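## Task

Shelf spots are labelled by a lot number printed on the shelf edge directly beneath each spot, and several spots may carry the same number. Place one cardboard box from lot 451 and one from lot 434 on the desk so that no part of either overhangs the desk edge. Every other cardboard box must stay on the shelf it started on. If no box of a given lot exists in the storeroom, that lot is skipped. The robot must not fall or finish leaning, or the task fails.

## Robot and tools

Robot: a Hello Robot Stretch 3 with a single arm. It has a two-wheel base (0.33 m long, 0.34 m wide, rounded back) that turns about a point 0.05 m behind its front edge, a lift on a vertical mast, and an arm that reaches out to the robot's RIGHT side. The base cannot slide sideways, so the gripper is moved forward or back by driving. Folded in, the turning footprint is a circle of radius 0.28 m; an unfolded, level wrist reaches past it. Loose objects may occasionally get nudged by something else.

Frames: base frame has its origin on the floor between the drive wheels, x forward, y left, z up, in metres. hand_pose is reported in it, located where closed fingertips meet. The odometry frame is the base frame as it was at the start; base_odometry counts wheel rotation only (slip counts as travel), heading in rad, left positive, -3.142 to 3.142.

Tool move: one action per call. Base and joint motions start together. Arguments:
- base: an object with exactly one key. translate_m: a relative drive distance in metres from where the base currently is, forward positive, -3 to 3. rotate_rad: a relative turn in place, left positive, -6.4 to 6.4.
- joints: absolute targets keyed by joint name (not offsets): lift_m 0 to 1.1; arm_m 0 to 0.52 (extension); wrist_yaw_rad -1.345 to 4.42 (0 along the arm, positive toward the front); wrist_pitch_rad -1.57 to 0.451 (0 level, negative tips fingers down); wrist_roll_rad -2.911 to 2.918; gripper_m -0.089 to 0.179 (larger is wider; the real fingertip gap is about 0.007 less when nearly shut, 0.025 less when wide); head_pan_rad -3.953 to 1.73 (0 forward, positive left, -1.57 faces along the arm); head_tilt_rad -1.53 to 0.419 (negative looks down).
- speeds: top speed per motion key, capped at the max pace. pace: "default" or "max".
- contact_limits: arm_m, translate_m, rotate_rad take a motor_effort percentage 1 to 100 at which that motion halts; lift_m takes {"down": n, "up": n} (1 to 100, force beyond free motion; below about 12 may trip with no contact). Put a limit only in the same call as its motion's command.
- servos: "reboot" alone, to re-enable servos that shut off.
- cameras: list from head_camera, nav_camera, wrist_camera, all; [] for none. blocking: true waits until everything rests; false returns quickly while motion continues.
The base is slowed to 0.10 m/s unless lift_m < 0.30, arm_m < 0.03 and wrist_yaw_rad > 2.54. Unknown keys make a call invalid; out-of-range values are refused, and a refusal or an unplanned stop cancels the remaining move/wait/finished_scene calls in that reply.

wait: seconds 0 to 10, plus cameras; returns state and images, ending early once moves settle. stop: brakes all running motions (those braked report "stopped" and may keep pressing). zoom_image: camera name and region [x0, y0, x1, y1] in pixels of that camera's latest image, at most 504 by 504; useful for reading lot numbers. finished_scene: scene = the current scene number; it ends the scene irreversibly, so the boxes must stay in place unaided.

Results: "move" reads done or the worst status. Statuses: moving, done, off_target (resting short of target, possibly still pushing), contact_stop (the lift or arm went slack), time_out (a move is cut off after 14 s), torque_fault (wrist or head servo off; reboot needed), stopped. on_its_own lists things the robot did unasked; "held at" is a target, not a reading. motor_effort is percent of max, positive toward higher values, peak in brackets. lidar_m: 12 sectors of 30 degrees, first straight ahead, counter-clockwise (4th left, 7th behind, 10th right), range from base origin at 0.17 m height; "-" means nothing or too close. wrist_depth_mm and head_depth_mm are 7x7 grids of median depth in mm. base_tilt shows forward/right lean in degrees; turned_by_imu beats turned_by_wheels when they disagree by over 0.15 rad. head_camera images are rotated (turn a quarter clockwise to view upright); nav_camera needs a quarter counterclockwise.

Gripping: command gripper_m below the object's width to grasp; open at least 0.05 above its width to release. The reading does not prove a grasp. Re-send to re-squeeze if the stall guard loosened it.

Cautions: before folding the wrist (yaw to 3.0) or unfolding, keep lift_m 0.32 to 0.95, pitch -0.4, roll near 0; once folded the lift may go to 0.25. With yaw below -0.4 keep pitch at -0.5 or lower. Pushing on something rigid with the gripper above roughly 0.45 m, or driving while holding or hooking a fixed thing, can tip the robot; if a lean appears, back the gripper off. Wrist, head and base (without a limit) have no contact stop and will keep forcing. Avoid dropping boxes from height, releasing while moving, slamming, or striking shelves, desk or walls hard. Use low lift down limits when setting items down.

Each tool is called after "Call:" as name(argument=value, ...), one argument or row to a line, values as JSON.

## Session

Call:
move(
  joints={"head_tilt_rad": -0.3, "head_pan_rad": 1.2},
  cameras=["nav_camera"],
)

Call:
move(
  joints={"head_pan_rad": -0.3},
  cameras=["nav_camera"],
)

Call:
move(
  joints={"head_pan_rad": -1.57},
  cameras=["nav_camera","head_camera"],
)

Call:
move(
  joints={"head_pan_rad": -3.0},
  cameras=["nav_camera"],
)

Scene clock: 1.13 s.
move: done
base_odometry: x=+0.000 y=+0.000 heading=+0.000
turned_by_wheels: +0.000
turned_by_imu: +0.000
base_tilt: forward=-0.2 right=-1.2
lidar_m: 0.72 0.72 0.85 1.53 2.66 1.26 1.01 1.11 1.81 1.63 1.39 0.83
head_depth_mm: 767 786 808 830 849 874 902 / 859 893 909 938 964 994 1025 / 974 1003 1038 1068 1110 1158 1211 / 1122 1161 1210 1265 1315 1373 1403 / 1334 1385 1454 1524 1611 1681 1534 / 2419 2512 2637 2768 2638 1989 1514 / 2301 2400 2478 2601 2700 1974 1514
base_status: not commanded
joint_positions: lift_m=+0.374 arm_m=+0.001 wrist_yaw_rad=+3.009 wrist_pitch_rad=-0.462 wrist_roll_rad=+0.000 gripper_m=+0.037 head_pan_rad=+1.230 head_tilt_rad=-0.301
joint_status: all done
measured_speeds: all 0
motor_effort: left_wheel=-0.2(0.7) right_wheel=+0.3(1.1) lift_m=+22.6(23.8) arm_m=-5.0(5.1) wrist_yaw_rad=+0.0(1.1) wrist_pitch_rad=+2.1(2.1) wrist_roll_rad=+0.0(0.3) gripper_m=+0.3(0.8) head_pan_rad=-2.0(5.8) head_tilt_rad=-2.3(8.6)
hand_pose: x=+0.0076 y=+0.0712 z=+0.3774 quat_wxyz=(+0.207, +0.697, +0.116, +0.676) (m; base frame)
wrist_depth_mm: - 139 - - - 849 - / - 150 - - - 970 - / - 167 919 - - 935 - / 840 766 203 805 806 804 765 / 694 674 211 664 659 666 665 / 597 597 126 572 129 585 576 / 528 534 286 356 505 512 512
pictures: nav_camera (sideways)
camera_calibration:
nav_camera: T_world_to_cam=[[0.0747472, 0.261542, 0.962293, -1.20989], [0.947008, -0.32092, 0.0136632, 0.0265724], [0.312393, 0.910278, -0.27167, 0.304895], [0, 0, 0, 1]] pos_world=[-0.0299752, 0.0474268, 1.24674]

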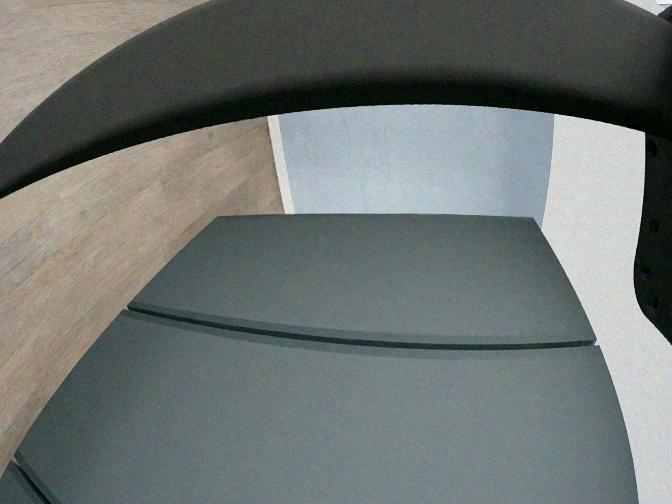

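Scene clock: 2.37 s.
move: done
base_odometry: x=+0.000 y=+0.000 heading=+0.000
turned_by_wheels: +0.000
turned_by_imu: +0.000
base_tilt: forward=-0.4 right=-1.2
lidar_m: 0.73 0.73 0.86 1.53 2.66 1.26 1.01 1.11 1.81 1.63 1.39 0.83
head_depth_mm: 907 967 1027 1111 1198 1296 1419 / 835 887 938 1003 1078 1161 1262 / 775 817 864 919 979 1051 1125 / 722 757 801 846 896 956 1018 / 676 708 747 783 829 876 932 / 638 664 694 731 772 811 859 / 608 635 662 689 722 756 795
base_status: not commanded
joint_positions: lift_m=+0.374 arm_m=+0.001 wrist_yaw_rad=+3.009 wrist_pitch_rad=-0.462 wrist_roll_rad=+0.000 gripper_m=+0.037 head_pan_rad=-0.330 head_tilt_rad=-0.301
joint_status: all done
measured_speeds: all 0
motor_effort: left_wheel=-0.2(1.0) right_wheel=+0.7(1.2) lift_m=+23.3(24.0) arm_m=-7.1(7.1) wrist_yaw_rad=-0.3(2.1) wrist_pitch_rad=+1.9(2.0) wrist_roll_rad=-0.3(0.3) gripper_m=+0.8(0.8) head_pan_rad=+2.3(5.1) head_tilt_rad=-1.3(3.3)
hand_pose: x=+0.0076 y=+0.0712 z=+0.3774 quat_wxyz=(+0.207, +0.697, +0.116, +0.676) (m; base frame)
wrist_depth_mm: - 139 - - - 859 - / - 151 - - - 975 - / - 167 924 - - 939 - / 838 767 204 817 794 799 776 / 694 673 211 664 659 679 671 / 600 601 126 570 129 579 573 / 530 540 288 354 503 509 510
pictures: nav_camera (sideways)
camera_calibration:
nav_camera: T_world_to_cam=[[0.26238, -0.0717833, 0.962291, -1.21105], [-0.310182, -0.950579, 0.0136649, 0.034274], [0.913753, -0.30207, -0.271678, 0.301191], [0, 0, 0, 1]] pos_world=[0.053172, 0.0366278, 1.24674]

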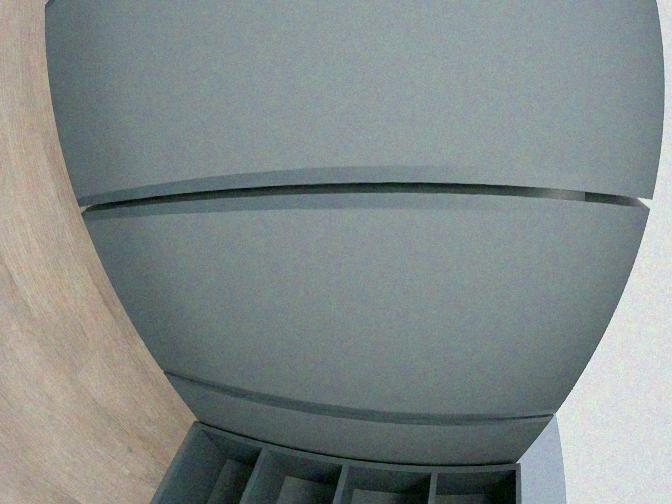

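Scene clock: 3.50 s.
move: done
base_odometry: x=+0.000 y=+0.000 heading=+0.000
turned_by_wheels: +0.000
turned_by_imu: +0.000
base_tilt: forward=-0.4 right=-1.3
lidar_m: 0.72 0.72 0.85 1.53 2.66 1.26 1.01 1.11 1.82 1.62 1.39 0.83
head_depth_mm: 1808 1775 1891 2324 2423 2047 1569 / 1925 2025 2111 2079 2110 2007 1546 / 1847 2005 2115 2233 2303 1975 1543 / 1725 1939 2037 2160 2132 1908 1540 / 1594 1855 1958 1947 1835 1834 1521 / 1499 1710 1883 2000 1922 1820 1532 / 1643 1772 1870 1962 1923 1849 1513
base_status: not commanded
joint_positions: lift_m=+0.374 arm_m=+0.001 wrist_yaw_rad=+3.009 wrist_pitch_rad=-0.462 wrist_roll_rad=+0.000 gripper_m=+0.037 head_pan_rad=-1.608 head_tilt_rad=-0.301
joint_status: all done
measured_speeds: all 0
motor_effort: left_wheel=-0.6(0.7) right_wheel=+0.2(1.0) lift_m=+24.2(24.2) arm_m=-9.1(9.1) wrist_yaw_rad=-0.2(1.5) wrist_pitch_rad=+1.9(2.0) wrist_roll_rad=+0.1(0.3) gripper_m=+0.5(0.8) head_pan_rad=+2.6(5.4) head_tilt_rad=-0.2(1.9)
hand_pose: x=+0.0076 y=+0.0712 z=+0.3774 quat_wxyz=(+0.207, +0.697, +0.116, +0.676) (m; base frame)
wrist_depth_mm: - 138 - - - 861 - / - 150 - - - 993 - / - 167 916 - - 942 - / 822 775 204 814 804 797 766 / 711 669 211 655 655 670 670 / 596 603 126 571 129 582 583 / 527 533 287 352 502 511 508
pictures: head_camera (sideways), nav_camera (sideways)
camera_calibration:
head_camera: T_world_to_cam=[[-0.0371585, 0.247623, -0.968144, 1.27573], [0.995314, -0.0773716, -0.0579908, 0.0690482], [-0.0892667, -0.965762, -0.243588, 0.273182], [0, 0, 0, 1]] pos_world=[0.00306573, -0.0467297, 1.30564]
nav_camera: T_world_to_cam=[[0.00707482, -0.27193, 0.962291, -1.20948], [-0.999656, 0.0223735, 0.013672, 0.0384525], [-0.0252476, -0.962057, -0.271679, 0.306981], [0, 0, 0, 1]] pos_world=[0.0547467, -0.0344202, 1.24674]

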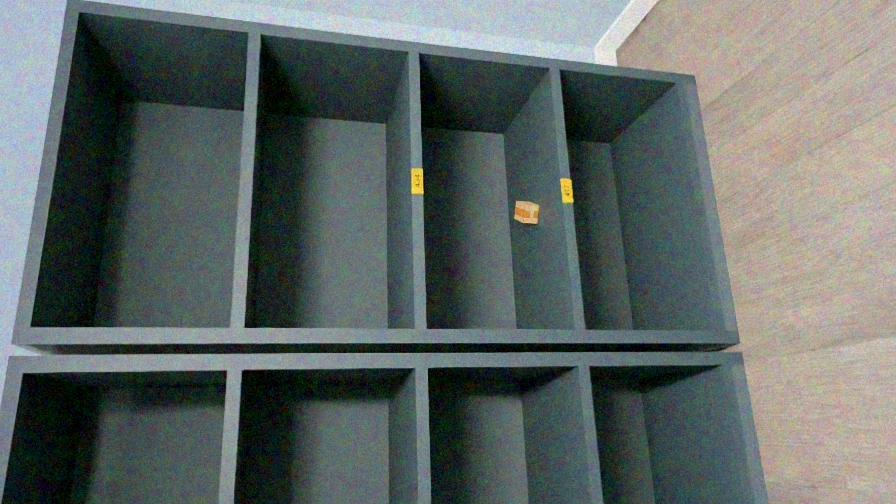

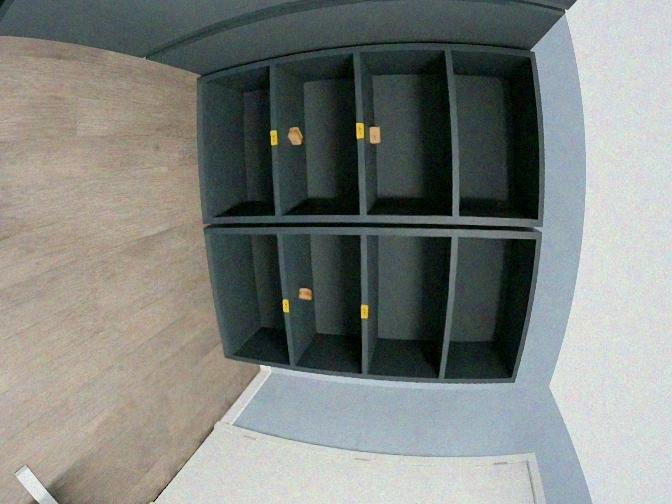

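Scene clock: 5.73 s.
move: done
base_odometry: x=+0.000 y=+0.000 heading=+0.000
turned_by_wheels: +0.000
turned_by_imu: +0.000
base_tilt: forward=-0.2 right=-1.3
lidar_m: 0.72 0.73 0.85 1.53 2.66 1.25 1.01 1.11 1.81 1.63 1.39 0.83
head_depth_mm: 1418 1481 1561 1641 1351 1021 1519 / 1402 1465 1537 1626 1340 1007 1501 / 1380 1448 1515 1602 1324 1006 1495 / 1365 1428 1495 1572 1311 949 1538 / 1338 1407 1474 1555 1295 944 1490 / 1329 1394 1468 1529 1480 941 1520 / 1312 1381 1442 1507 1588 1681 1517
base_status: not commanded
joint_positions: lift_m=+0.374 arm_m=+0.001 wrist_yaw_rad=+3.009 wrist_pitch_rad=-0.462 wrist_roll_rad=+0.000 gripper_m=+0.037 head_pan_rad=-3.008 head_tilt_rad=-0.301
joint_status: all done
measured_speeds: translate_m=+0.000 rotate_rad=+0.000 lift_m=+0.000 arm_m=+0.000 wrist_yaw_rad=+0.000 wrist_pitch_rad=+0.000 wrist_roll_rad=+0.000 head_pan_rad=+0.024 head_tilt_rad=+0.000
motor_effort: left_wheel=-0.4(0.8) right_wheel=+0.6(1.1) lift_m=+23.9(24.1) arm_m=-11.9(12.6) wrist_yaw_rad=-0.3(1.6) wrist_pitch_rad=+2.0(2.1) wrist_roll_rad=-0.1(0.3) gripper_m=+0.5(1.1) head_pan_rad=+3.7(5.5) head_tilt_rad=+1.2(2.0)
hand_pose: x=+0.0076 y=+0.0712 z=+0.3774 quat_wxyz=(+0.207, +0.697, +0.116, +0.676) (m; base frame)
wrist_depth_mm: - 139 - - - 849 - / - 151 - - - 972 - / - 168 927 - - 939 - / 830 776 204 807 796 787 763 / 693 677 211 662 657 665 670 / 593 593 126 576 129 585 575 / 530 534 287 357 502 514 509
pictures: nav_camera (sideways)
camera_calibration:
nav_camera: T_world_to_cam=[[-0.266797, -0.0530264, 0.962293, -1.2078], [-0.147242, 0.989006, 0.0136753, 0.0333132], [-0.952438, -0.138041, -0.271672, 0.312649], [0, 0, 0, 1]] pos_world=[-0.0195545, -0.0538339, 1.24674]

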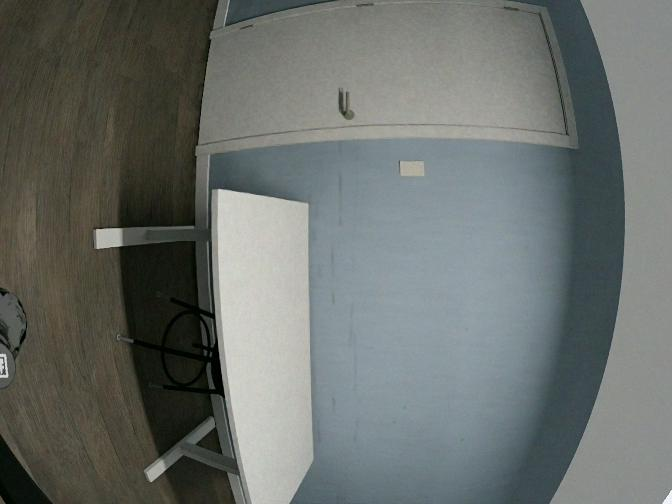

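Call:
move(
  base={"rotate_rad": -1.334},
  pace="max",
  joints={"head_pan_rad": 0.0, "head_tilt_rad": -0.3, "lift_m": 0.28},
  cameras=["nav_camera","head_camera"],
)

Call:
zoom_image(
  camera="head_camera",
  region=[380, 100, 680, 400],
)

Scene clock: 28.27 s.
move: done
base_odometry: x=+0.000 y=+0.000 heading=-1.334
turned_by_wheels: -1.334
turned_by_imu: -1.308
base_tilt: forward=-0.3 right=-1.1
lidar_m: 1.62 1.01 0.75 0.72 0.76 1.05 2.66 1.64 1.01 1.11 1.60 1.96
head_depth_mm: 1655 1851 1945 2058 2029 1922 1555 / 1542 1828 1953 2062 2030 1926 1555 / 1523 1711 1626 1679 1734 1828 1550 / 1701 1848 1955 2057 2136 1903 1535 / 1735 1845 1971 2053 2105 1874 1524 / 1619 1842 1960 2073 2093 1856 1528 / 1587 1750 1818 1831 1796 1806 1520
base_status: done
joint_positions: lift_m=+0.280 arm_m=+0.001 wrist_yaw_rad=+3.009 wrist_pitch_rad=-0.463 wrist_roll_rad=+0.000 gripper_m=+0.037 head_pan_rad=+0.008 head_tilt_rad=-0.300
joint_status: all done
measured_speeds: translate_m=+0.000 rotate_rad=+0.000 lift_m=+0.000 arm_m=+0.000 wrist_yaw_rad=+0.000 wrist_pitch_rad=+0.000 wrist_roll_rad=+0.000 head_pan_rad=-0.024 head_tilt_rad=+0.000
motor_effort: left_wheel=+6.9(14.9) right_wheel=-8.0(14.3) lift_m=+30.2(31.5) arm_m=-12.5(13.5) wrist_yaw_rad=-0.6(1.6) wrist_pitch_rad=+2.1(2.1) wrist_roll_rad=-0.2(0.3) gripper_m=+0.3(0.9) head_pan_rad=-2.9(5.8) head_tilt_rad=+5.0(7.4)
hand_pose: x=+0.0076 y=+0.0711 z=+0.2828 quat_wxyz=(+0.208, +0.697, +0.117, +0.676) (m; base frame)
wrist_depth_mm: - 139 - - - - - / - 150 161 - 802 - - / 797 167 182 777 810 791 796 / 682 629 203 660 662 648 641 / 562 564 212 536 533 542 537 / 489 298 126 286 129 472 465 / 262 268 248 257 400 418 413
pictures: head_camera (sideways), nav_camera (sideways)
camera_calibration:
head_camera: T_world_to_cam=[[-0.244506, -0.048249, -0.968447, 1.27744], [0.032747, 0.997781, -0.0579781, 0.0749134], [0.969095, -0.0458897, -0.242383, 0.265166], [0, 0, 0, 1]] pos_world=[0.0529159, -0.00094375, 1.30574]
nav_camera: T_world_to_cam=[[0.270051, 0.0192438, 0.962654, -1.21163], [0.0224186, -0.999655, 0.0136945, 0.0322472], [0.962585, 0.0178831, -0.270389, 0.299247], [0, 0, 0, 1]] pos_world=[0.0384273, 0.050201, 1.24685]

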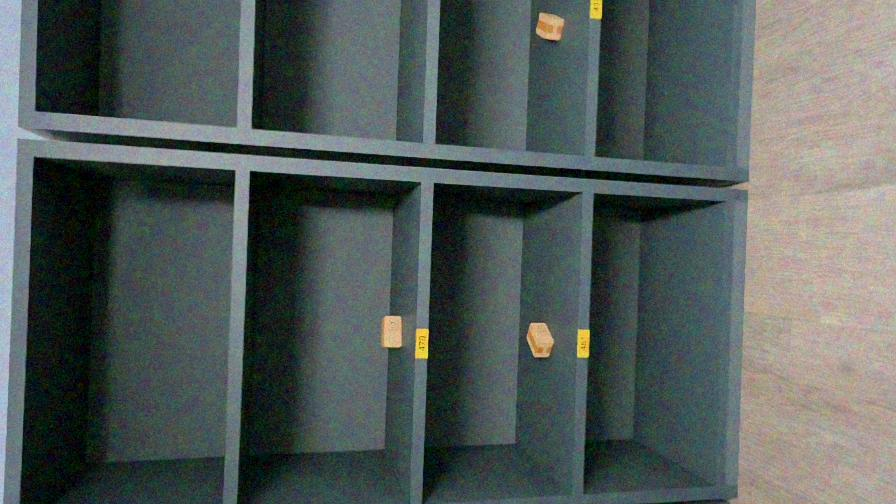

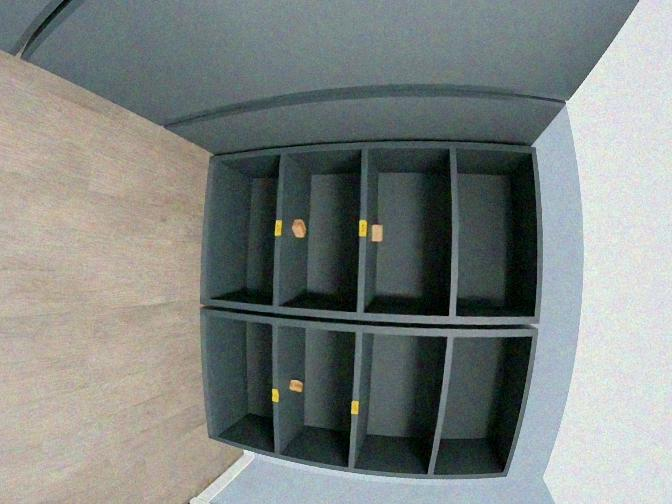

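Scaled by 1.680 from the camera's 896x504 image, which has a finer 1280x720 frame.

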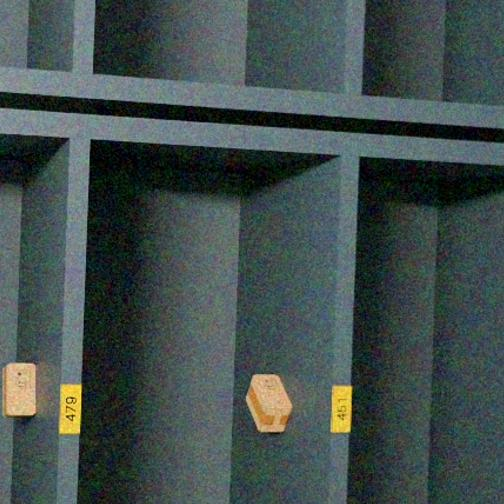

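Call:
move(
  base={"rotate_rad": 0.171},
  pace="max",
  cameras=[],
)

Call:
move(
  base={"translate_m": 1.096},
  pace="max",
  cameras=[],
)

Call:
move(
  base={"rotate_rad": 1.40},
  joints={"lift_m": 0.52, "head_pan_rad": -1.57, "head_tilt_rad": -0.6},
  pace="max",
  cameras=[],
)

Call:
move(
  joints={"wrist_yaw_rad": 0.0, "gripper_m": 0.179},
  pace="max",
  cameras=["wrist_camera","head_camera"],
)

Scene clock: 47.63 s.
move: done
base_odometry: x=+0.000 y=+0.000 heading=-1.163
turned_by_wheels: +0.171
turned_by_imu: +0.168
base_tilt: forward=-0.4 right=-1.1
lidar_m: 1.68 0.88 0.73 0.73 0.81 1.29 2.66 1.26 1.01 1.11 1.71 1.62
head_depth_mm: 1365 1417 1496 1687 1782 1922 1566 / 1666 1812 1903 1855 1762 1776 1552 / 1693 1851 1940 2023 2002 1889 1549 / 1707 1886 1997 2082 2135 1889 1530 / 1732 1898 1999 2112 2112 1885 1538 / 1507 1570 1676 1741 1812 1865 1521 / 1319 1349 1385 1436 1464 1524 1474
base_status: done
joint_positions: lift_m=+0.280 arm_m=+0.001 wrist_yaw_rad=+3.009 wrist_pitch_rad=-0.463 wrist_roll_rad=+0.000 gripper_m=+0.037 head_pan_rad=+0.000 head_tilt_rad=-0.300
joint_status: not commanded
measured_speeds: all 0
motor_effort: left_wheel=-4.1(13.5) right_wheel=+5.6(12.4) lift_m=+26.5(28.0) arm_m=-11.6(12.0) wrist_yaw_rad=+1.1(1.4) wrist_pitch_rad=+2.1(2.2) wrist_roll_rad=-0.1(0.5) gripper_m=+0.6(0.8) head_pan_rad=-2.5(3.6) head_tilt_rad=+4.0(6.0)
hand_pose: x=+0.0076 y=+0.0711 z=+0.2828 quat_wxyz=(+0.208, +0.697, +0.117, +0.676) (m; base frame)
wrist_depth_mm: - 138 - - - - - / - 151 162 - - - - / 840 167 209 781 768 763 759 / 678 628 203 663 660 643 643 / 571 560 212 539 533 549 544 / 488 297 126 283 129 471 471 / 262 267 246 258 402 418 413
pictures: none
No camera images: "cameras" was empty.

Scene clock: 52.67 s.
move: done
base_odometry: x=+0.435 y=-1.006 heading=-1.163
turned_by_wheels: +0.000
turned_by_imu: +0.000
base_tilt: forward=-0.2 right=-1.3
lidar_m: 1.00 0.63 0.52 0.52 0.58 0.93 3.69 1.68 1.75 1.42 0.67 0.68
head_depth_mm: 808 631 888 935 733 581 931 / 822 644 908 954 728 1049 926 / 835 661 921 969 721 1061 896 / 853 678 942 983 713 1093 891 / 865 697 961 1006 708 1092 907 / 880 716 981 1023 699 1117 910 / 784 738 865 889 696 946 893
base_status: done
joint_positions: lift_m=+0.280 arm_m=+0.001 wrist_yaw_rad=+3.009 wrist_pitch_rad=-0.463 wrist_roll_rad=+0.000 gripper_m=+0.037 head_pan_rad=+0.000 head_tilt_rad=-0.300
joint_status: not commanded
measured_speeds: all 0
motor_effort: left_wheel=+4.1(13.9) right_wheel=+3.3(13.7) lift_m=+27.5(27.5) arm_m=-11.0(12.2) wrist_yaw_rad=-0.7(1.7) wrist_pitch_rad=+2.1(2.3) wrist_roll_rad=-0.2(0.3) gripper_m=+0.5(1.0) head_pan_rad=-2.3(3.6) head_tilt_rad=+3.2(5.5)
hand_pose: x=+0.0076 y=+0.0711 z=+0.2827 quat_wxyz=(+0.208, +0.697, +0.117, +0.676) (m; base frame)
wrist_depth_mm: - 139 - - 516 - - / - 150 161 - 558 - - / - 167 175 - 619 - - / 675 627 203 657 649 631 621 / 568 563 212 540 535 547 545 / 492 298 126 285 129 469 471 / 262 267 248 258 400 416 416
pictures: none
No camera images: "cameras" was empty.

Scene clock: 55.50 s.
move: done
base_odometry: x=+0.435 y=-1.006 heading=+0.237
turned_by_wheels: +1.400
turned_by_imu: +1.377
base_tilt: forward=-0.3 right=-1.3
lidar_m: 0.52 0.54 0.74 2.07 1.95 1.68 1.75 1.41 0.67 1.00 0.71 0.54
head_depth_mm: 814 895 922 668 1004 890 1013 / 818 892 908 660 1102 904 1163 / 815 896 896 654 1092 900 1161 / 812 892 821 647 1085 893 1158 / 813 895 786 640 1076 886 1150 / 815 894 852 632 1069 884 1143 / 815 893 840 659 1061 881 1142
base_status: done
joint_positions: lift_m=+0.520 arm_m=+0.001 wrist_yaw_rad=+3.009 wrist_pitch_rad=-0.463 wrist_roll_rad=+0.000 gripper_m=+0.037 head_pan_rad=-1.573 head_tilt_rad=-0.602
joint_status: all done
measured_speeds: all 0
motor_effort: left_wheel=-6.1(14.4) right_wheel=+6.3(13.9) lift_m=+24.2(33.9) arm_m=-13.0(13.4) wrist_yaw_rad=-1.6(2.1) wrist_pitch_rad=+2.2(2.3) wrist_roll_rad=+0.0(0.3) gripper_m=+0.7(1.0) head_pan_rad=+3.4(4.8) head_tilt_rad=-2.0(7.7)
hand_pose: x=+0.0076 y=+0.0710 z=+0.5226 quat_wxyz=(+0.208, +0.697, +0.117, +0.676) (m; base frame)
wrist_depth_mm: - 138 - - - - - / - 150 - - - - - / - 167 - - - - - / - 969 204 - - - - / 900 874 212 853 844 864 - / 783 770 126 732 128 745 - / 683 686 288 665 647 652 656
pictures: none
No camera images: "cameras" was empty.

Scene clock: 57.47 s.
move: done
base_odometry: x=+0.435 y=-1.006 heading=+0.237
turned_by_wheels: +0.000
turned_by_imu: +0.000
base_tilt: forward=-0.2 right=-1.1
lidar_m: 0.52 0.54 0.74 2.07 1.95 1.68 1.74 1.42 0.67 1.00 0.72 0.54
head_depth_mm: 813 893 920 667 1011 895 1016 / 813 895 906 661 1108 903 1160 / 812 894 896 651 1095 896 1160 / 810 894 792 647 1086 892 1156 / 815 895 783 638 1076 886 1149 / 812 893 853 635 1068 885 1145 / 816 893 841 661 1059 879 1140
base_status: not commanded
joint_positions: lift_m=+0.520 arm_m=+0.001 wrist_yaw_rad=+0.003 wrist_pitch_rad=-0.463 wrist_roll_rad=+0.000 gripper_m=+0.179 head_pan_rad=-1.570 head_tilt_rad=-0.602
joint_status: all done
measured_speeds: all 0
motor_effort: left_wheel=-5.9(6.6) right_wheel=+7.1(7.5) lift_m=+23.4(24.7) arm_m=-12.1(13.1) wrist_yaw_rad=-3.1(7.7) wrist_pitch_rad=+2.2(2.3) wrist_roll_rad=+0.0(0.3) gripper_m=+0.5(83.2) head_pan_rad=+3.3(4.2) head_tilt_rad=+0.8(2.1)
hand_pose: x=-0.0208 y=-0.3640 z=+0.5226 quat_wxyz=(+0.689, +0.164, -0.688, -0.162) (m; base frame)
wrist_depth_mm: - - - - - - - / 324 323 326 317 312 306 304 / - 868 - - - 318 - / - - - - - - - / - 143 - - - - - / - 125 - - - - - / - 637 - - - - 105
pictures: head_camera (sideways), wrist_camera
camera_calibration:
head_camera: T_world_to_cam=[[-0.0466213, 0.52158, -0.851928, 1.12415], [0.997499, -0.0210404, -0.0674693, 0.0813238], [-0.0531155, -0.852943, -0.519295, 0.631675], [0, 0, 0, 1]] pos_world=[0.0048406, -0.0458413, 1.29121]
wrist_camera: T_world_to_cam=[[-0.998883, -0.038729, -0.0270871, -0.0141423], [-0.00260148, 0.617321, -0.786707, 0.668363], [0.0471898, -0.785757, -0.616732, 0.203455], [0, 0, 0, 1]] pos_world=[-0.0219888, -0.253276, 0.6509]

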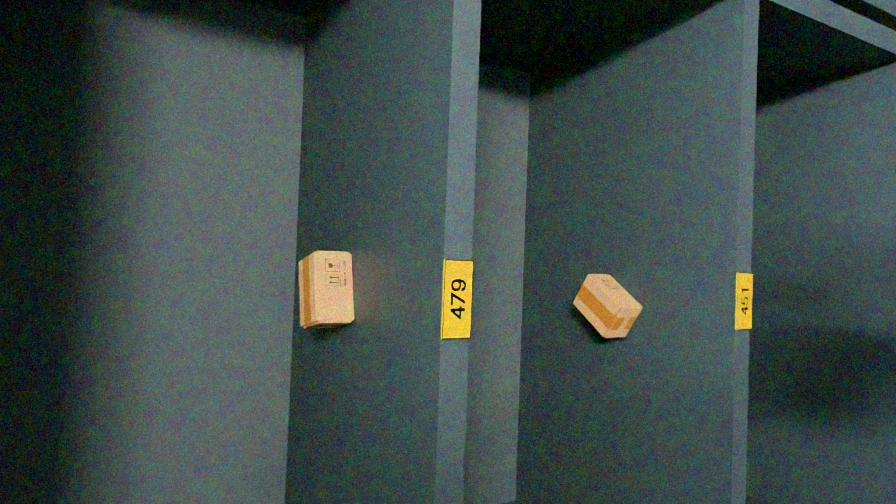

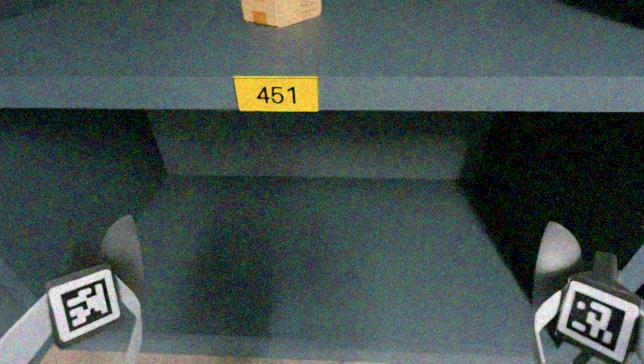

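Call:
zoom_image(
  camera="head_camera",
  region=[540, 240, 680, 360],
)

Call:
move(
  base={"translate_m": 0.08},
  joints={"wrist_pitch_rad": -0.15},
  cameras=["wrist_camera"],
)

Scaled by 3.600 from the camera's 896x504 image, which has a finer 1280x720 frame.

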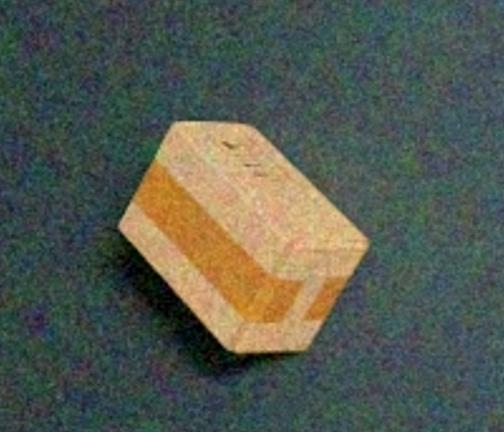

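Scene clock: 73.67 s.
move: done
base_odometry: x=+0.512 y=-0.987 heading=+0.237
turned_by_wheels: +0.000
turned_by_imu: +0.000
base_tilt: forward=-0.3 right=-1.3
lidar_m: 0.44 0.46 0.63 1.75 1.92 1.74 1.82 0.78 0.72 1.00 0.63 0.46
head_depth_mm: 812 893 925 667 1094 888 1120 / 812 893 910 661 1104 905 1171 / 812 892 893 656 1095 901 1163 / 815 897 802 647 1083 895 1159 / 811 893 875 641 1077 885 1156 / 812 895 858 636 1072 884 1143 / 815 896 844 659 1030 879 1114
base_status: done
joint_positions: lift_m=+0.520 arm_m=+0.001 wrist_yaw_rad=+0.003 wrist_pitch_rad=-0.172 wrist_roll_rad=+0.000 gripper_m=+0.179 head_pan_rad=-1.570 head_tilt_rad=-0.600
joint_status: all done
measured_speeds: all 0
motor_effort: left_wheel=+6.1(9.2) right_wheel=+4.1(11.1) lift_m=+24.1(24.7) arm_m=-10.6(11.7) wrist_yaw_rad=-3.9(4.8) wrist_pitch_rad=+3.6(5.7) wrist_roll_rad=-0.1(0.4) gripper_m=+0.5(1.2) head_pan_rad=+2.8(4.1) head_tilt_rad=+3.8(4.5)
hand_pose: x=-0.0207 y=-0.3939 z=+0.5910 quat_wxyz=(+0.705, +0.062, -0.704, -0.060) (m; base frame)
wrist_depth_mm: - - - - - - 658 / - 720 - - - - - / - - - 491 - - - / - - - - - - - / - 143 - - - 326 326 / - 139 - - - - - / - - - - - - 105
pictures: wrist_camera
camera_calibration:
wrist_camera: T_world_to_cam=[[-0.998865, -0.0449589, -0.0157262, -0.0225191], [-0.0018045, 0.365658, -0.930748, 0.726615], [0.0475958, -0.929663, -0.365324, 0.016964], [0, 0, 0, 1]] pos_world=[-0.0219898, -0.250934, 0.682138]

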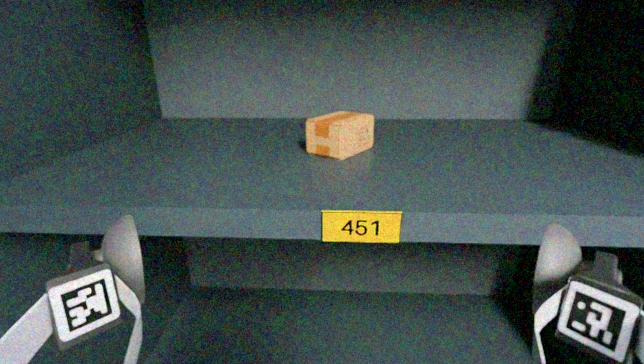

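Call:
move(
  base={"translate_m": 0.08},
  joints={"wrist_yaw_rad": -0.38, "arm_m": 0.15, "lift_m": 0.51},
  cameras=["wrist_camera"],
)

Scene clock: 130.40 s.
move: done
base_odometry: x=+0.590 y=-0.969 heading=+0.237
turned_by_wheels: +0.000
turned_by_imu: +0.000
base_tilt: forward=-0.4 right=-1.2
lidar_m: 0.36 0.38 0.52 1.43 1.97 1.80 1.90 0.77 0.77 1.00 0.52 0.37
head_depth_mm: 816 893 929 671 1116 887 1173 / 817 897 913 664 1102 908 1150 / 816 890 780 656 1094 902 645 / 814 895 888 650 1089 894 605 / 813 897 876 642 1080 890 1155 / 816 897 860 635 1071 887 1144 / 794 853 792 660 916 857 1032
base_status: done
joint_positions: lift_m=+0.510 arm_m=+0.150 wrist_yaw_rad=-0.377 wrist_pitch_rad=-0.172 wrist_roll_rad=+0.000 gripper_m=+0.179 head_pan_rad=-1.570 head_tilt_rad=-0.600
joint_status: all done
measured_speeds: all 0
motor_effort: left_wheel=+5.0(10.4) right_wheel=+4.5(9.2) lift_m=+25.6(27.7) arm_m=+12.5(15.6) wrist_yaw_rad=-2.7(6.8) wrist_pitch_rad=+3.5(3.7) wrist_roll_rad=+0.0(0.3) gripper_m=+0.8(1.0) head_pan_rad=+3.3(4.0) head_tilt_rad=+3.2(4.2)
hand_pose: x=-0.1129 y=-0.5258 z=+0.5812 quat_wxyz=(+0.681, -0.072, -0.703, -0.192) (m; base frame)
wrist_depth_mm: - - - - - - - / - - - - 698 - - / - - 348 - - - - / - - 336 328 - - 323 / 290 258 273 272 273 270 285 / - 144 214 214 234 247 - / 166 183 195 210 - - 105
pictures: wrist_camera
camera_calibration:
wrist_camera: T_world_to_cam=[[-0.944307, 0.328689, -0.0157387, 0.0820172], [0.133755, 0.339695, -0.930976, 0.767291], [-0.300655, -0.881233, -0.36474, -0.119218], [0, 0, 0, 1]] pos_world=[-0.0610235, -0.392661, 0.672138]

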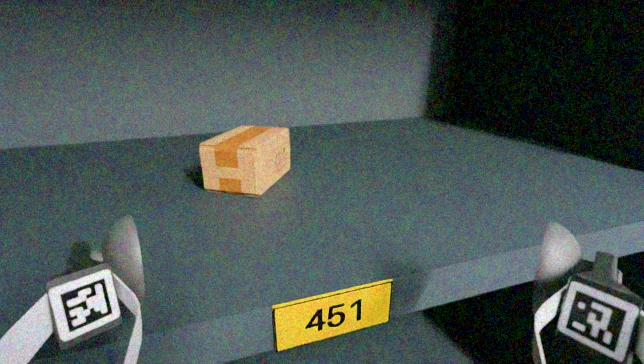

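Call:
move(
  base={"translate_m": 0.017},
  joints={"arm_m": 0.372, "lift_m": 0.506},
  contact_limits={"arm_m": 30},
  cameras=["wrist_camera"],
)

Call:
move(
  joints={"gripper_m": 0.02},
  cameras=["wrist_camera"],
)

Call:
move(
  joints={"lift_m": 0.56},
  cameras=["wrist_camera"],
)

Scene clock: 149.70 s.
move: done
base_odometry: x=+0.607 y=-0.965 heading=+0.237
turned_by_wheels: +0.000
turned_by_imu: +0.000
base_tilt: forward=-0.3 right=-1.2
lidar_m: 0.35 0.36 0.49 1.37 2.73 1.82 1.92 0.78 0.79 1.00 0.49 0.36
head_depth_mm: 814 896 928 671 1113 888 1166 / 814 893 911 663 1107 906 1168 / 813 891 831 654 1090 690 576 / 814 894 887 650 1088 708 1157 / 816 894 872 641 1081 892 1149 / 815 893 863 635 1075 888 1151 / 787 808 765 661 862 834 985
base_status: done
joint_positions: lift_m=+0.506 arm_m=+0.372 wrist_yaw_rad=-0.377 wrist_pitch_rad=-0.172 wrist_roll_rad=+0.000 gripper_m=+0.179 head_pan_rad=-1.570 head_tilt_rad=-0.600
joint_status: all done
measured_speeds: all 0
motor_effort: left_wheel=+5.4(9.5) right_wheel=+6.5(9.3) lift_m=+24.6(27.0) arm_m=+13.1(14.7) wrist_yaw_rad=-2.8(4.2) wrist_pitch_rad=+3.5(3.7) wrist_roll_rad=-0.2(0.3) gripper_m=+0.5(1.0) head_pan_rad=+3.5(3.8) head_tilt_rad=+2.7(3.1)
contact_limits: arm_m 30 (drawing in: default 31, maximum 55; extending or still: default 40, maximum 69)
hand_pose: x=-0.1129 y=-0.7478 z=+0.5772 quat_wxyz=(+0.681, -0.072, -0.703, -0.192) (m; base frame)
wrist_depth_mm: 306 323 - - - - 482 / 315 334 - - - - - / 331 - - - - - - / 333 - - 211 - - - / 265 251 264 164 236 261 275 / 119 141 198 139 197 205 205 / 159 164 164 145 164 169 105
pictures: wrist_camera
camera_calibration:
wrist_camera: T_world_to_cam=[[-0.944246, 0.328865, -0.0157017, 0.155012], [0.133751, 0.339578, -0.931019, 0.83903], [-0.300848, -0.881212, -0.364632, -0.316345], [0, 0, 0, 1]] pos_world=[-0.0610232, -0.614661, 0.668237]

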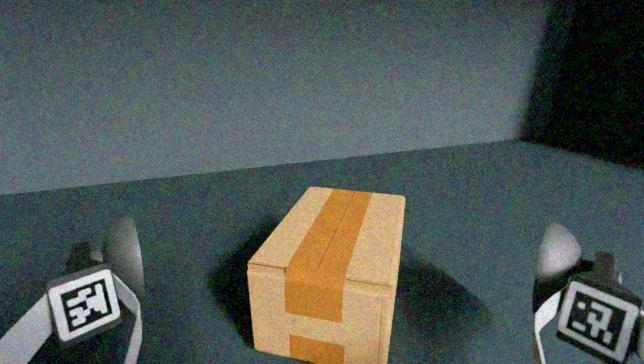

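Scene clock: 151.83 s.
move: done
base_odometry: x=+0.607 y=-0.965 heading=+0.237
turned_by_wheels: +0.000
turned_by_imu: +0.000
base_tilt: forward=-0.5 right=-1.2
lidar_m: 0.35 0.36 0.49 1.37 2.74 1.81 1.92 0.78 0.79 1.00 0.49 0.36
head_depth_mm: 817 896 927 670 1115 886 1173 / 814 898 913 664 1101 907 1169 / 813 897 832 656 1096 691 576 / 813 892 885 650 1085 707 1154 / 813 895 875 643 1079 887 1151 / 814 896 858 634 1070 884 1147 / 785 805 766 661 865 831 990
base_status: not commanded
joint_positions: lift_m=+0.506 arm_m=+0.372 wrist_yaw_rad=-0.378 wrist_pitch_rad=-0.172 wrist_roll_rad=+0.000 gripper_m=+0.021 head_pan_rad=-1.570 head_tilt_rad=-0.600
joint_status: all done
measured_speeds: all 0
motor_effort: left_wheel=+5.3(5.6) right_wheel=+5.6(6.6) lift_m=+25.5(26.1) arm_m=+12.5(13.5) wrist_yaw_rad=-3.6(3.8) wrist_pitch_rad=+3.6(3.7) wrist_roll_rad=-0.2(0.3) gripper_m=-15.1(87.2) head_pan_rad=+2.8(3.7) head_tilt_rad=+2.0(2.6)
contact_limits: arm_m 30 (drawing in: default 31, maximum 55; extending or still: default 40, maximum 69)
hand_pose: x=-0.1131 y=-0.7478 z=+0.5772 quat_wxyz=(+0.681, -0.072, -0.703, -0.192) (m; base frame)
wrist_depth_mm: 305 323 - - - - 480 / 317 335 - - - - - / 328 - - - - - - / 335 - 314 210 - - - / 265 264 237 164 164 261 260 / 208 207 128 141 126 205 205 / 171 159 163 147 158 158 169
pictures: wrist_camera
camera_calibration:
wrist_camera: T_world_to_cam=[[-0.944059, 0.329404, -0.0156864, 0.155251], [0.133934, 0.339515, -0.931016, 0.839013], [-0.301354, -0.881035, -0.364641, -0.316292], [0, 0, 0, 1]] pos_world=[-0.0611227, -0.614662, 0.668237]

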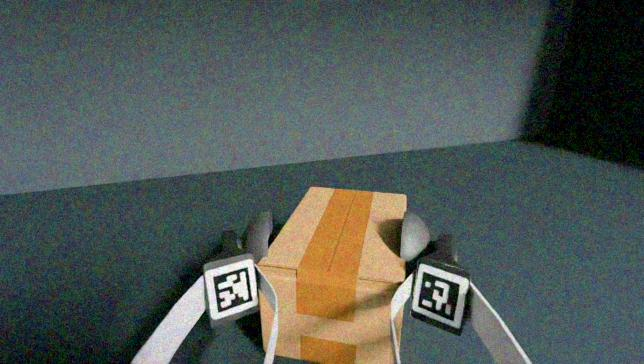

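Scene clock: 153.17 s.
move: done
base_odometry: x=+0.607 y=-0.965 heading=+0.237
turned_by_wheels: +0.000
turned_by_imu: +0.000
base_tilt: forward=-0.3 right=-1.3
lidar_m: 0.35 0.36 0.49 1.37 2.74 1.82 1.92 0.78 0.79 1.00 0.49 0.36
head_depth_mm: 816 892 926 671 1114 890 1180 / 816 894 913 664 1105 907 1139 / 816 893 834 655 1021 645 1089 / 815 896 886 649 1086 691 1159 / 813 895 870 643 1080 891 1151 / 815 895 861 635 1072 884 1147 / 787 805 766 661 861 832 990
base_status: not commanded
joint_positions: lift_m=+0.560 arm_m=+0.372 wrist_yaw_rad=-0.378 wrist_pitch_rad=-0.175 wrist_roll_rad=+0.000 gripper_m=+0.021 head_pan_rad=-1.570 head_tilt_rad=-0.600
joint_status: all done
measured_speeds: all 0
motor_effort: left_wheel=+5.1(5.5) right_wheel=+5.8(6.7) lift_m=+31.4(34.6) arm_m=+11.7(13.2) wrist_yaw_rad=-2.7(3.6) wrist_pitch_rad=+4.0(4.3) wrist_roll_rad=+0.2(0.3) gripper_m=-15.6(15.8) head_pan_rad=+3.1(3.8) head_tilt_rad=+1.8(2.6)
contact_limits: arm_m 30 (drawing in: default 31, maximum 55; extending or still: default 40, maximum 69)
hand_pose: x=-0.1130 y=-0.7476 z=+0.6304 quat_wxyz=(+0.681, -0.071, -0.703, -0.193) (m; base frame)
wrist_depth_mm: 306 324 338 - - - 481 / 315 334 - - - - - / 327 - - - - - - / 339 - - 215 - - - / - - 156 165 153 - - / 289 289 129 140 126 286 286 / 238 97 222 146 141 228 236
pictures: wrist_camera
camera_calibration:
wrist_camera: T_world_to_cam=[[-0.944023, 0.329499, -0.0158577, 0.156276], [0.135118, 0.342368, -0.9298, 0.889868], [-0.300939, -0.879895, -0.367724, -0.293797], [0, 0, 0, 1]] pos_world=[-0.061124, -0.614665, 0.721841]

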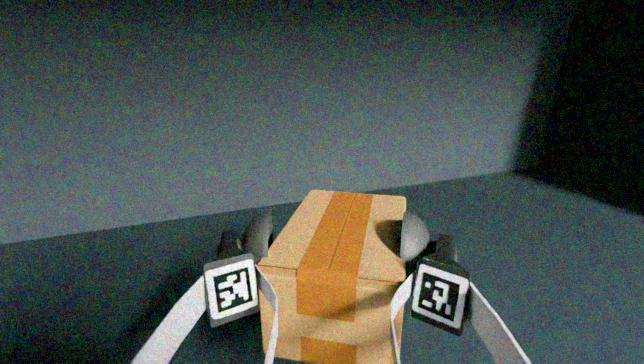

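Call:
move(
  joints={"arm_m": 0.0},
  speeds={"arm_m": 0.3},
  cameras=[],
)

Call:
move(
  base={"rotate_rad": -1.149},
  joints={"wrist_yaw_rad": 0.0, "lift_m": 0.8},
  cameras=[],
)

Call:
move(
  base={"translate_m": -1.294},
  joints={"head_pan_rad": -1.57, "head_tilt_rad": -0.75},
  cameras=[],
)

Call:
move(
  base={"rotate_rad": -0.422},
  cameras=["head_camera","nav_camera"],
)

Scene clock: 184.20 s.
move: done
base_odometry: x=+0.607 y=-0.965 heading=+0.237
turned_by_wheels: +0.000
turned_by_imu: +0.000
base_tilt: forward=-0.3 right=-1.3
lidar_m: 0.35 0.36 0.49 1.37 2.75 1.82 1.92 0.78 0.79 1.00 0.49 0.36
head_depth_mm: 816 897 930 671 1113 888 1174 / 815 890 911 665 1109 905 1145 / 812 895 834 657 1101 904 633 / 814 897 888 652 1083 892 1151 / 815 896 876 643 1080 889 1157 / 814 892 860 635 1073 883 1147 / 790 806 766 660 862 835 989
base_status: not commanded
joint_positions: lift_m=+0.560 arm_m=+0.001 wrist_yaw_rad=-0.378 wrist_pitch_rad=-0.175 wrist_roll_rad=+0.000 gripper_m=+0.021 head_pan_rad=-1.570 head_tilt_rad=-0.600
joint_status: all done
measured_speeds: all 0
motor_effort: left_wheel=+4.8(5.6) right_wheel=+6.2(7.2) lift_m=+30.6(31.8) arm_m=-12.2(15.8) wrist_yaw_rad=-2.2(4.0) wrist_pitch_rad=+4.3(4.3) wrist_roll_rad=+0.0(0.4) gripper_m=-14.8(15.7) head_pan_rad=+2.6(3.4) head_tilt_rad=+0.5(1.8)
hand_pose: x=-0.1130 y=-0.3761 z=+0.6303 quat_wxyz=(+0.680, -0.071, -0.703, -0.193) (m; base frame)
wrist_depth_mm: - - - - 782 - - / - - - - 839 - - / - - - - - - 470 / - - - - - - 492 / - - 155 165 152 - - / 304 319 129 140 126 - 580 / - - 125 146 136 122 614
pictures: none
No camera images: "cameras" was empty.

Scene clock: 187.20 s.
move: done
base_odometry: x=+0.607 y=-0.965 heading=-0.912
turned_by_wheels: -1.149
turned_by_imu: -1.130
base_tilt: forward=-0.3 right=-1.2
lidar_m: 0.54 0.37 0.35 0.35 0.45 1.02 2.72 1.82 1.92 1.57 0.78 1.00
head_depth_mm: 1553 1686 1839 1995 1873 1502 1273 / 1606 1763 1926 2126 1857 1491 1274 / 1624 1802 2004 2223 1852 1398 1179 / 1354 1434 1640 1773 1794 499 322 / 1418 1511 1724 1439 1664 1428 1222 / 1387 1425 1001 1373 1103 1184 1204 / 656 695 742 831 947 1117 1149
base_status: done
joint_positions: lift_m=+0.800 arm_m=+0.001 wrist_yaw_rad=-0.003 wrist_pitch_rad=-0.176 wrist_roll_rad=+0.000 gripper_m=+0.021 head_pan_rad=-1.570 head_tilt_rad=-0.600
joint_status: all done
measured_speeds: all 0
motor_effort: left_wheel=+8.4(11.5) right_wheel=-10.2(13.6) lift_m=+28.5(35.0) arm_m=-12.0(13.5) wrist_yaw_rad=+1.8(6.0) wrist_pitch_rad=+4.3(4.4) wrist_roll_rad=+0.0(0.3) gripper_m=-14.9(15.4) head_pan_rad=+2.6(3.5) head_tilt_rad=+0.4(1.3)
hand_pose: x=-0.0221 y=-0.3936 z=+0.8702 quat_wxyz=(+0.705, +0.061, -0.704, -0.063) (m; base frame)
wrist_depth_mm: - 470 - - - - - / - - - - - - - / - - - - - - - / - - - - - - - / 778 - 155 165 165 - - / - - 129 140 126 - - / - - 150 146 138 - -
pictures: none
No camera images: "cameras" was empty.

Scene clock: 201.27 s.
move: done
base_odometry: x=-0.186 y=+0.058 heading=-0.912
turned_by_wheels: +0.000
turned_by_imu: -0.001
base_tilt: forward=-0.2 right=-1.3
lidar_m: 1.39 0.95 0.89 0.90 1.17 2.57 1.47 0.82 0.95 1.42 1.81 1.71
head_depth_mm: 1130 1242 1207 905 1500 1383 - / 1175 1310 1200 899 1485 1379 - / 1221 1364 1536 890 1511 1251 - / 1266 1420 1604 1817 529 344 1083 / 1335 1493 1719 1905 1593 1324 1143 / 1395 1586 1826 1939 1575 1320 1133 / 1467 1682 1970 1933 1559 1310 1135
base_status: done
joint_positions: lift_m=+0.800 arm_m=+0.001 wrist_yaw_rad=-0.003 wrist_pitch_rad=-0.176 wrist_roll_rad=+0.000 gripper_m=+0.021 head_pan_rad=-1.570 head_tilt_rad=-0.750
joint_status: all done
measured_speeds: all 0
motor_effort: left_wheel=-6.2(9.9) right_wheel=-5.8(15.1) lift_m=+31.2(32.3) arm_m=-7.8(13.0) wrist_yaw_rad=+1.8(3.3) wrist_pitch_rad=+4.3(4.4) wrist_roll_rad=+0.0(0.4) gripper_m=-14.9(15.7) head_pan_rad=+2.4(4.0) head_tilt_rad=-6.0(7.0)
hand_pose: x=-0.0221 y=-0.3936 z=+0.8702 quat_wxyz=(+0.705, +0.061, -0.704, -0.063) (m; base frame)
wrist_depth_mm: - - - - - - - / - - - - - - - / - - - - - - - / - - - - - - - / - - - 165 153 - - / - - 128 140 126 373 - / - - - 146 138 - -
pictures: none
No camera images: "cameras" was empty.

Scene clock: 203.03 s.
move: done
base_odometry: x=-0.186 y=+0.058 heading=-1.333
turned_by_wheels: -0.422
turned_by_imu: -0.415
base_tilt: forward=-0.4 right=-1.3
lidar_m: 1.71 1.24 0.92 0.89 0.93 1.29 2.56 1.46 0.82 0.95 1.45 1.95
head_depth_mm: 1151 1298 1211 905 1540 1378 - / 1155 1299 1192 895 1534 1355 - / 1160 1309 1174 889 1481 1253 - / 1159 1307 1171 882 529 344 1081 / 1163 1303 1154 876 1499 1299 1147 / 1165 1310 1446 867 1582 1319 1137 / 1173 1319 1511 1731 1561 1309 1134
base_status: done
joint_positions: lift_m=+0.800 arm_m=+0.001 wrist_yaw_rad=-0.002 wrist_pitch_rad=-0.176 wrist_roll_rad=+0.000 gripper_m=+0.021 head_pan_rad=-1.570 head_tilt_rad=-0.750
joint_status: not commanded
measured_speeds: all 0
motor_effort: left_wheel=+8.0(12.0) right_wheel=-9.7(13.8) lift_m=+31.0(31.9) arm_m=-8.4(8.8) wrist_yaw_rad=+2.1(2.8) wrist_pitch_rad=+4.3(4.4) wrist_roll_rad=+0.1(0.6) gripper_m=-14.6(15.5) head_pan_rad=+2.1(3.0) head_tilt_rad=-6.0(6.9)
hand_pose: x=-0.0221 y=-0.3936 z=+0.8702 quat_wxyz=(+0.705, +0.061, -0.704, -0.063) (m; base frame)
wrist_depth_mm: - - - - - - - / - - - - - - - / - - - - - - - / - - - - - - - / - - 155 165 153 - - / - - 128 139 126 - - / - - - 146 138 - -
pictures: head_camera (sideways), nav_camera (sideways)
camera_calibration:
head_camera: T_world_to_cam=[[-0.0468462, 0.641764, -0.76547, 1.01148], [0.997489, -0.0106907, -0.0700086, 0.0846258], [-0.0531124, -0.766828, -0.639651, 0.788313], [0, 0, 0, 1]] pos_world=[0.00483992, -0.0437272, 1.28443]
nav_camera: T_world_to_cam=[[0.0175885, -0.662063, 0.749241, -0.931624], [-0.999788, -0.0196609, 0.00609682, 0.0482984], [0.0106943, -0.74919, -0.662269, 0.815006], [0, 0, 0, 1]] pos_world=[0.0559581, -0.00525023, 1.23747]

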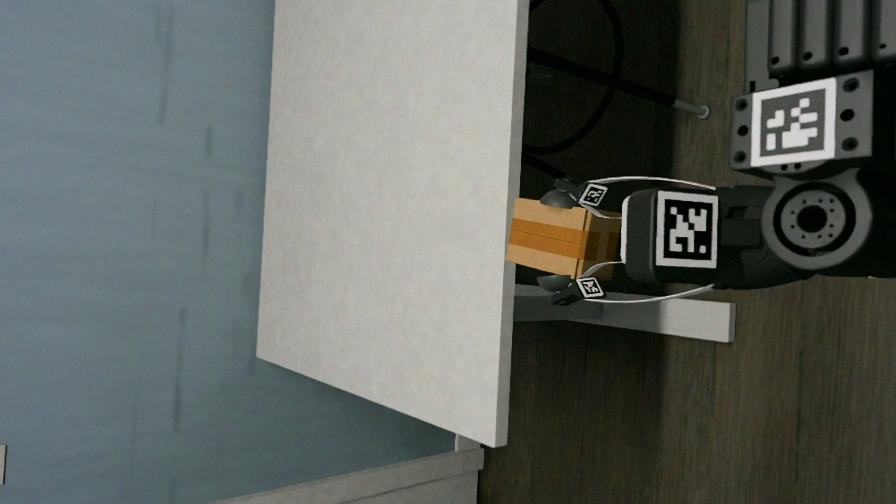

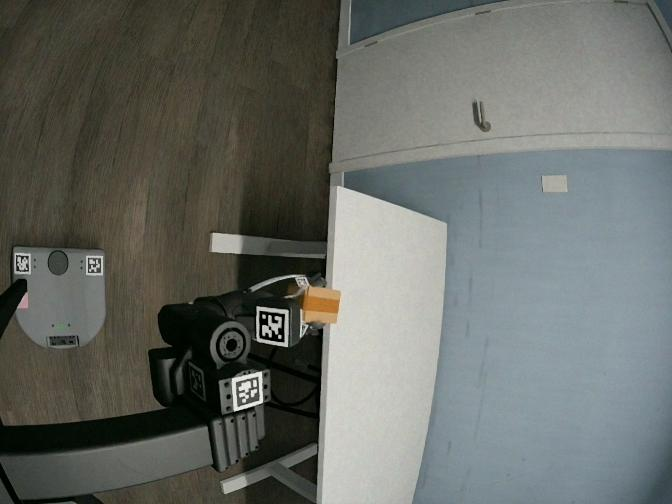

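Call:
move(
  joints={"arm_m": 0.385},
  speeds={"arm_m": 0.25},
  cameras=[],
)

Call:
move(
  joints={"lift_m": 0.72},
  cameras=[],
)

Call:
move(
  joints={"lift_m": 0.68},
  speeds={"lift_m": 0.03},
  contact_limits={"lift_m": {"down": 13}},
  cameras=["wrist_camera"],
)

Scene clock: 217.70 s.
move: done
base_odometry: x=-0.186 y=+0.058 heading=-1.333
turned_by_wheels: +0.000
turned_by_imu: +0.000
base_tilt: forward=-0.3 right=-1.1
lidar_m: 1.71 1.24 0.92 0.89 0.92 1.29 2.56 1.46 0.82 0.95 1.46 1.96
head_depth_mm: 1156 1304 1215 907 810 293 - / 1150 1302 1197 431 363 1251 1154 / 1156 1292 1039 561 1559 1342 1153 / 1161 1307 1021 801 1590 1336 1151 / 1165 1311 1160 873 1552 1305 1143 / 1167 1307 1436 867 1571 1326 1138 / 1165 1308 1507 1731 1568 1311 1130
base_status: not commanded
joint_positions: lift_m=+0.800 arm_m=+0.385 wrist_yaw_rad=-0.002 wrist_pitch_rad=-0.176 wrist_roll_rad=+0.000 gripper_m=+0.021 head_pan_rad=-1.570 head_tilt_rad=-0.750
joint_status: all done
measured_speeds: all 0
motor_effort: left_wheel=+7.9(8.7) right_wheel=-9.9(11.0) lift_m=+28.8(30.4) arm_m=+13.6(14.9) wrist_yaw_rad=+2.1(3.1) wrist_pitch_rad=+4.3(4.4) wrist_roll_rad=+0.1(0.3) gripper_m=-15.0(15.5) head_pan_rad=+2.1(3.2) head_tilt_rad=-5.6(6.2)
hand_pose: x=-0.0221 y=-0.7780 z=+0.8702 quat_wxyz=(+0.705, +0.062, -0.704, -0.063) (m; base frame)
wrist_depth_mm: 703 - - - - - - / 744 - - - - - - / 787 - - - - - - / 812 - - - - - - / - - 155 165 153 - - / - - 129 140 126 - - / - - 125 146 136 - -
pictures: none
No camera images: "cameras" was empty.

Scene clock: 219.27 s.
move: done
base_odometry: x=-0.186 y=+0.058 heading=-1.333
turned_by_wheels: +0.000
turned_by_imu: +0.000
base_tilt: forward=-0.5 right=-1.2
lidar_m: 1.71 1.24 0.92 0.89 0.92 1.29 2.56 1.46 0.82 0.95 1.45 1.96
head_depth_mm: 1155 1301 1211 905 1535 1355 328 / 1161 1306 1192 898 456 369 328 / 1155 1306 1189 599 1563 1338 1156 / 1161 1311 1170 643 1598 1328 1143 / 1156 1313 1151 875 1536 1296 1142 / 1166 1316 1446 866 1578 1320 1133 / 1167 1317 1507 1716 1568 1314 1132
base_status: not commanded
joint_positions: lift_m=+0.720 arm_m=+0.385 wrist_yaw_rad=-0.002 wrist_pitch_rad=-0.176 wrist_roll_rad=+0.000 gripper_m=+0.021 head_pan_rad=-1.570 head_tilt_rad=-0.750
joint_status: all done
measured_speeds: all 0
motor_effort: left_wheel=+7.9(8.3) right_wheel=-9.5(10.7) lift_m=+24.3(28.2) arm_m=+13.4(13.8) wrist_yaw_rad=+2.5(2.9) wrist_pitch_rad=+4.3(4.4) wrist_roll_rad=+0.0(0.3) gripper_m=-14.7(15.6) head_pan_rad=+2.3(2.6) head_tilt_rad=-5.2(6.2)
hand_pose: x=-0.0221 y=-0.7780 z=+0.7902 quat_wxyz=(+0.705, +0.062, -0.704, -0.063) (m; base frame)
wrist_depth_mm: 709 - - - - - - / 747 - - - - - - / 787 - - - - - - / 837 - - - - - - / - - 155 165 153 - - / - - 129 139 126 - - / - - 125 146 136 - -
pictures: none
No camera images: "cameras" was empty.

Scene clock: 221.03 s.
move: done
base_odometry: x=-0.186 y=+0.058 heading=-1.333
turned_by_wheels: +0.000
turned_by_imu: +0.000
base_tilt: forward=-0.3 right=-1.2
lidar_m: 1.71 1.24 0.92 0.89 0.93 1.28 2.56 1.46 0.82 0.95 1.46 1.96
head_depth_mm: 1157 1302 1205 906 1535 1354 1144 / 1159 1303 1198 897 812 410 357 / 1158 1303 1191 626 1474 1302 1150 / 1156 1303 1171 708 1557 1336 1152 / 1162 1311 1156 875 1537 1299 1144 / 1169 1314 1451 868 1576 1322 1139 / 1170 1321 1499 1724 1560 1315 1130
base_status: not commanded
joint_positions: lift_m=+0.680 arm_m=+0.385 wrist_yaw_rad=-0.002 wrist_pitch_rad=-0.128 wrist_roll_rad=+0.000 gripper_m=+0.021 head_pan_rad=-1.570 head_tilt_rad=-0.750
joint_status: all done
measured_speeds: all 0
motor_effort: left_wheel=+7.7(8.1) right_wheel=-10.2(11.0) lift_m=+19.5(26.8) arm_m=+12.3(13.9) wrist_yaw_rad=+1.8(3.1) wrist_pitch_rad=-4.5(4.8) wrist_roll_rad=-0.2(0.3) gripper_m=-15.3(15.5) head_pan_rad=+1.9(2.7) head_tilt_rad=-6.0(6.1)
contact_limits: lift_m down 13 (down: maximum 72; up: maximum 65)
hand_pose: x=-0.0220 y=-0.7810 z=+0.7621 quat_wxyz=(+0.706, +0.045, -0.705, -0.046) (m; base frame)
wrist_depth_mm: 710 - - - - - - / 741 - - - - - - / 783 - - - - - - / 827 - - - - - - / - - 154 164 152 - - / - - 129 138 128 - - / - - 125 145 135 - -
pictures: wrist_camera
camera_calibration:
wrist_camera: T_world_to_cam=[[-0.999087, -0.0403955, -0.0138726, -0.036339], [0.0000384602, 0.323949, -0.946075, 1.0066], [0.0427112, -0.945212, -0.323651, -0.324514], [0, 0, 0, 1]] pos_world=[-0.0224842, -0.634291, 0.84679]

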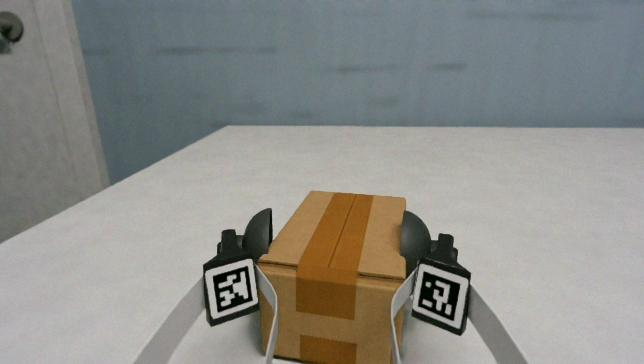

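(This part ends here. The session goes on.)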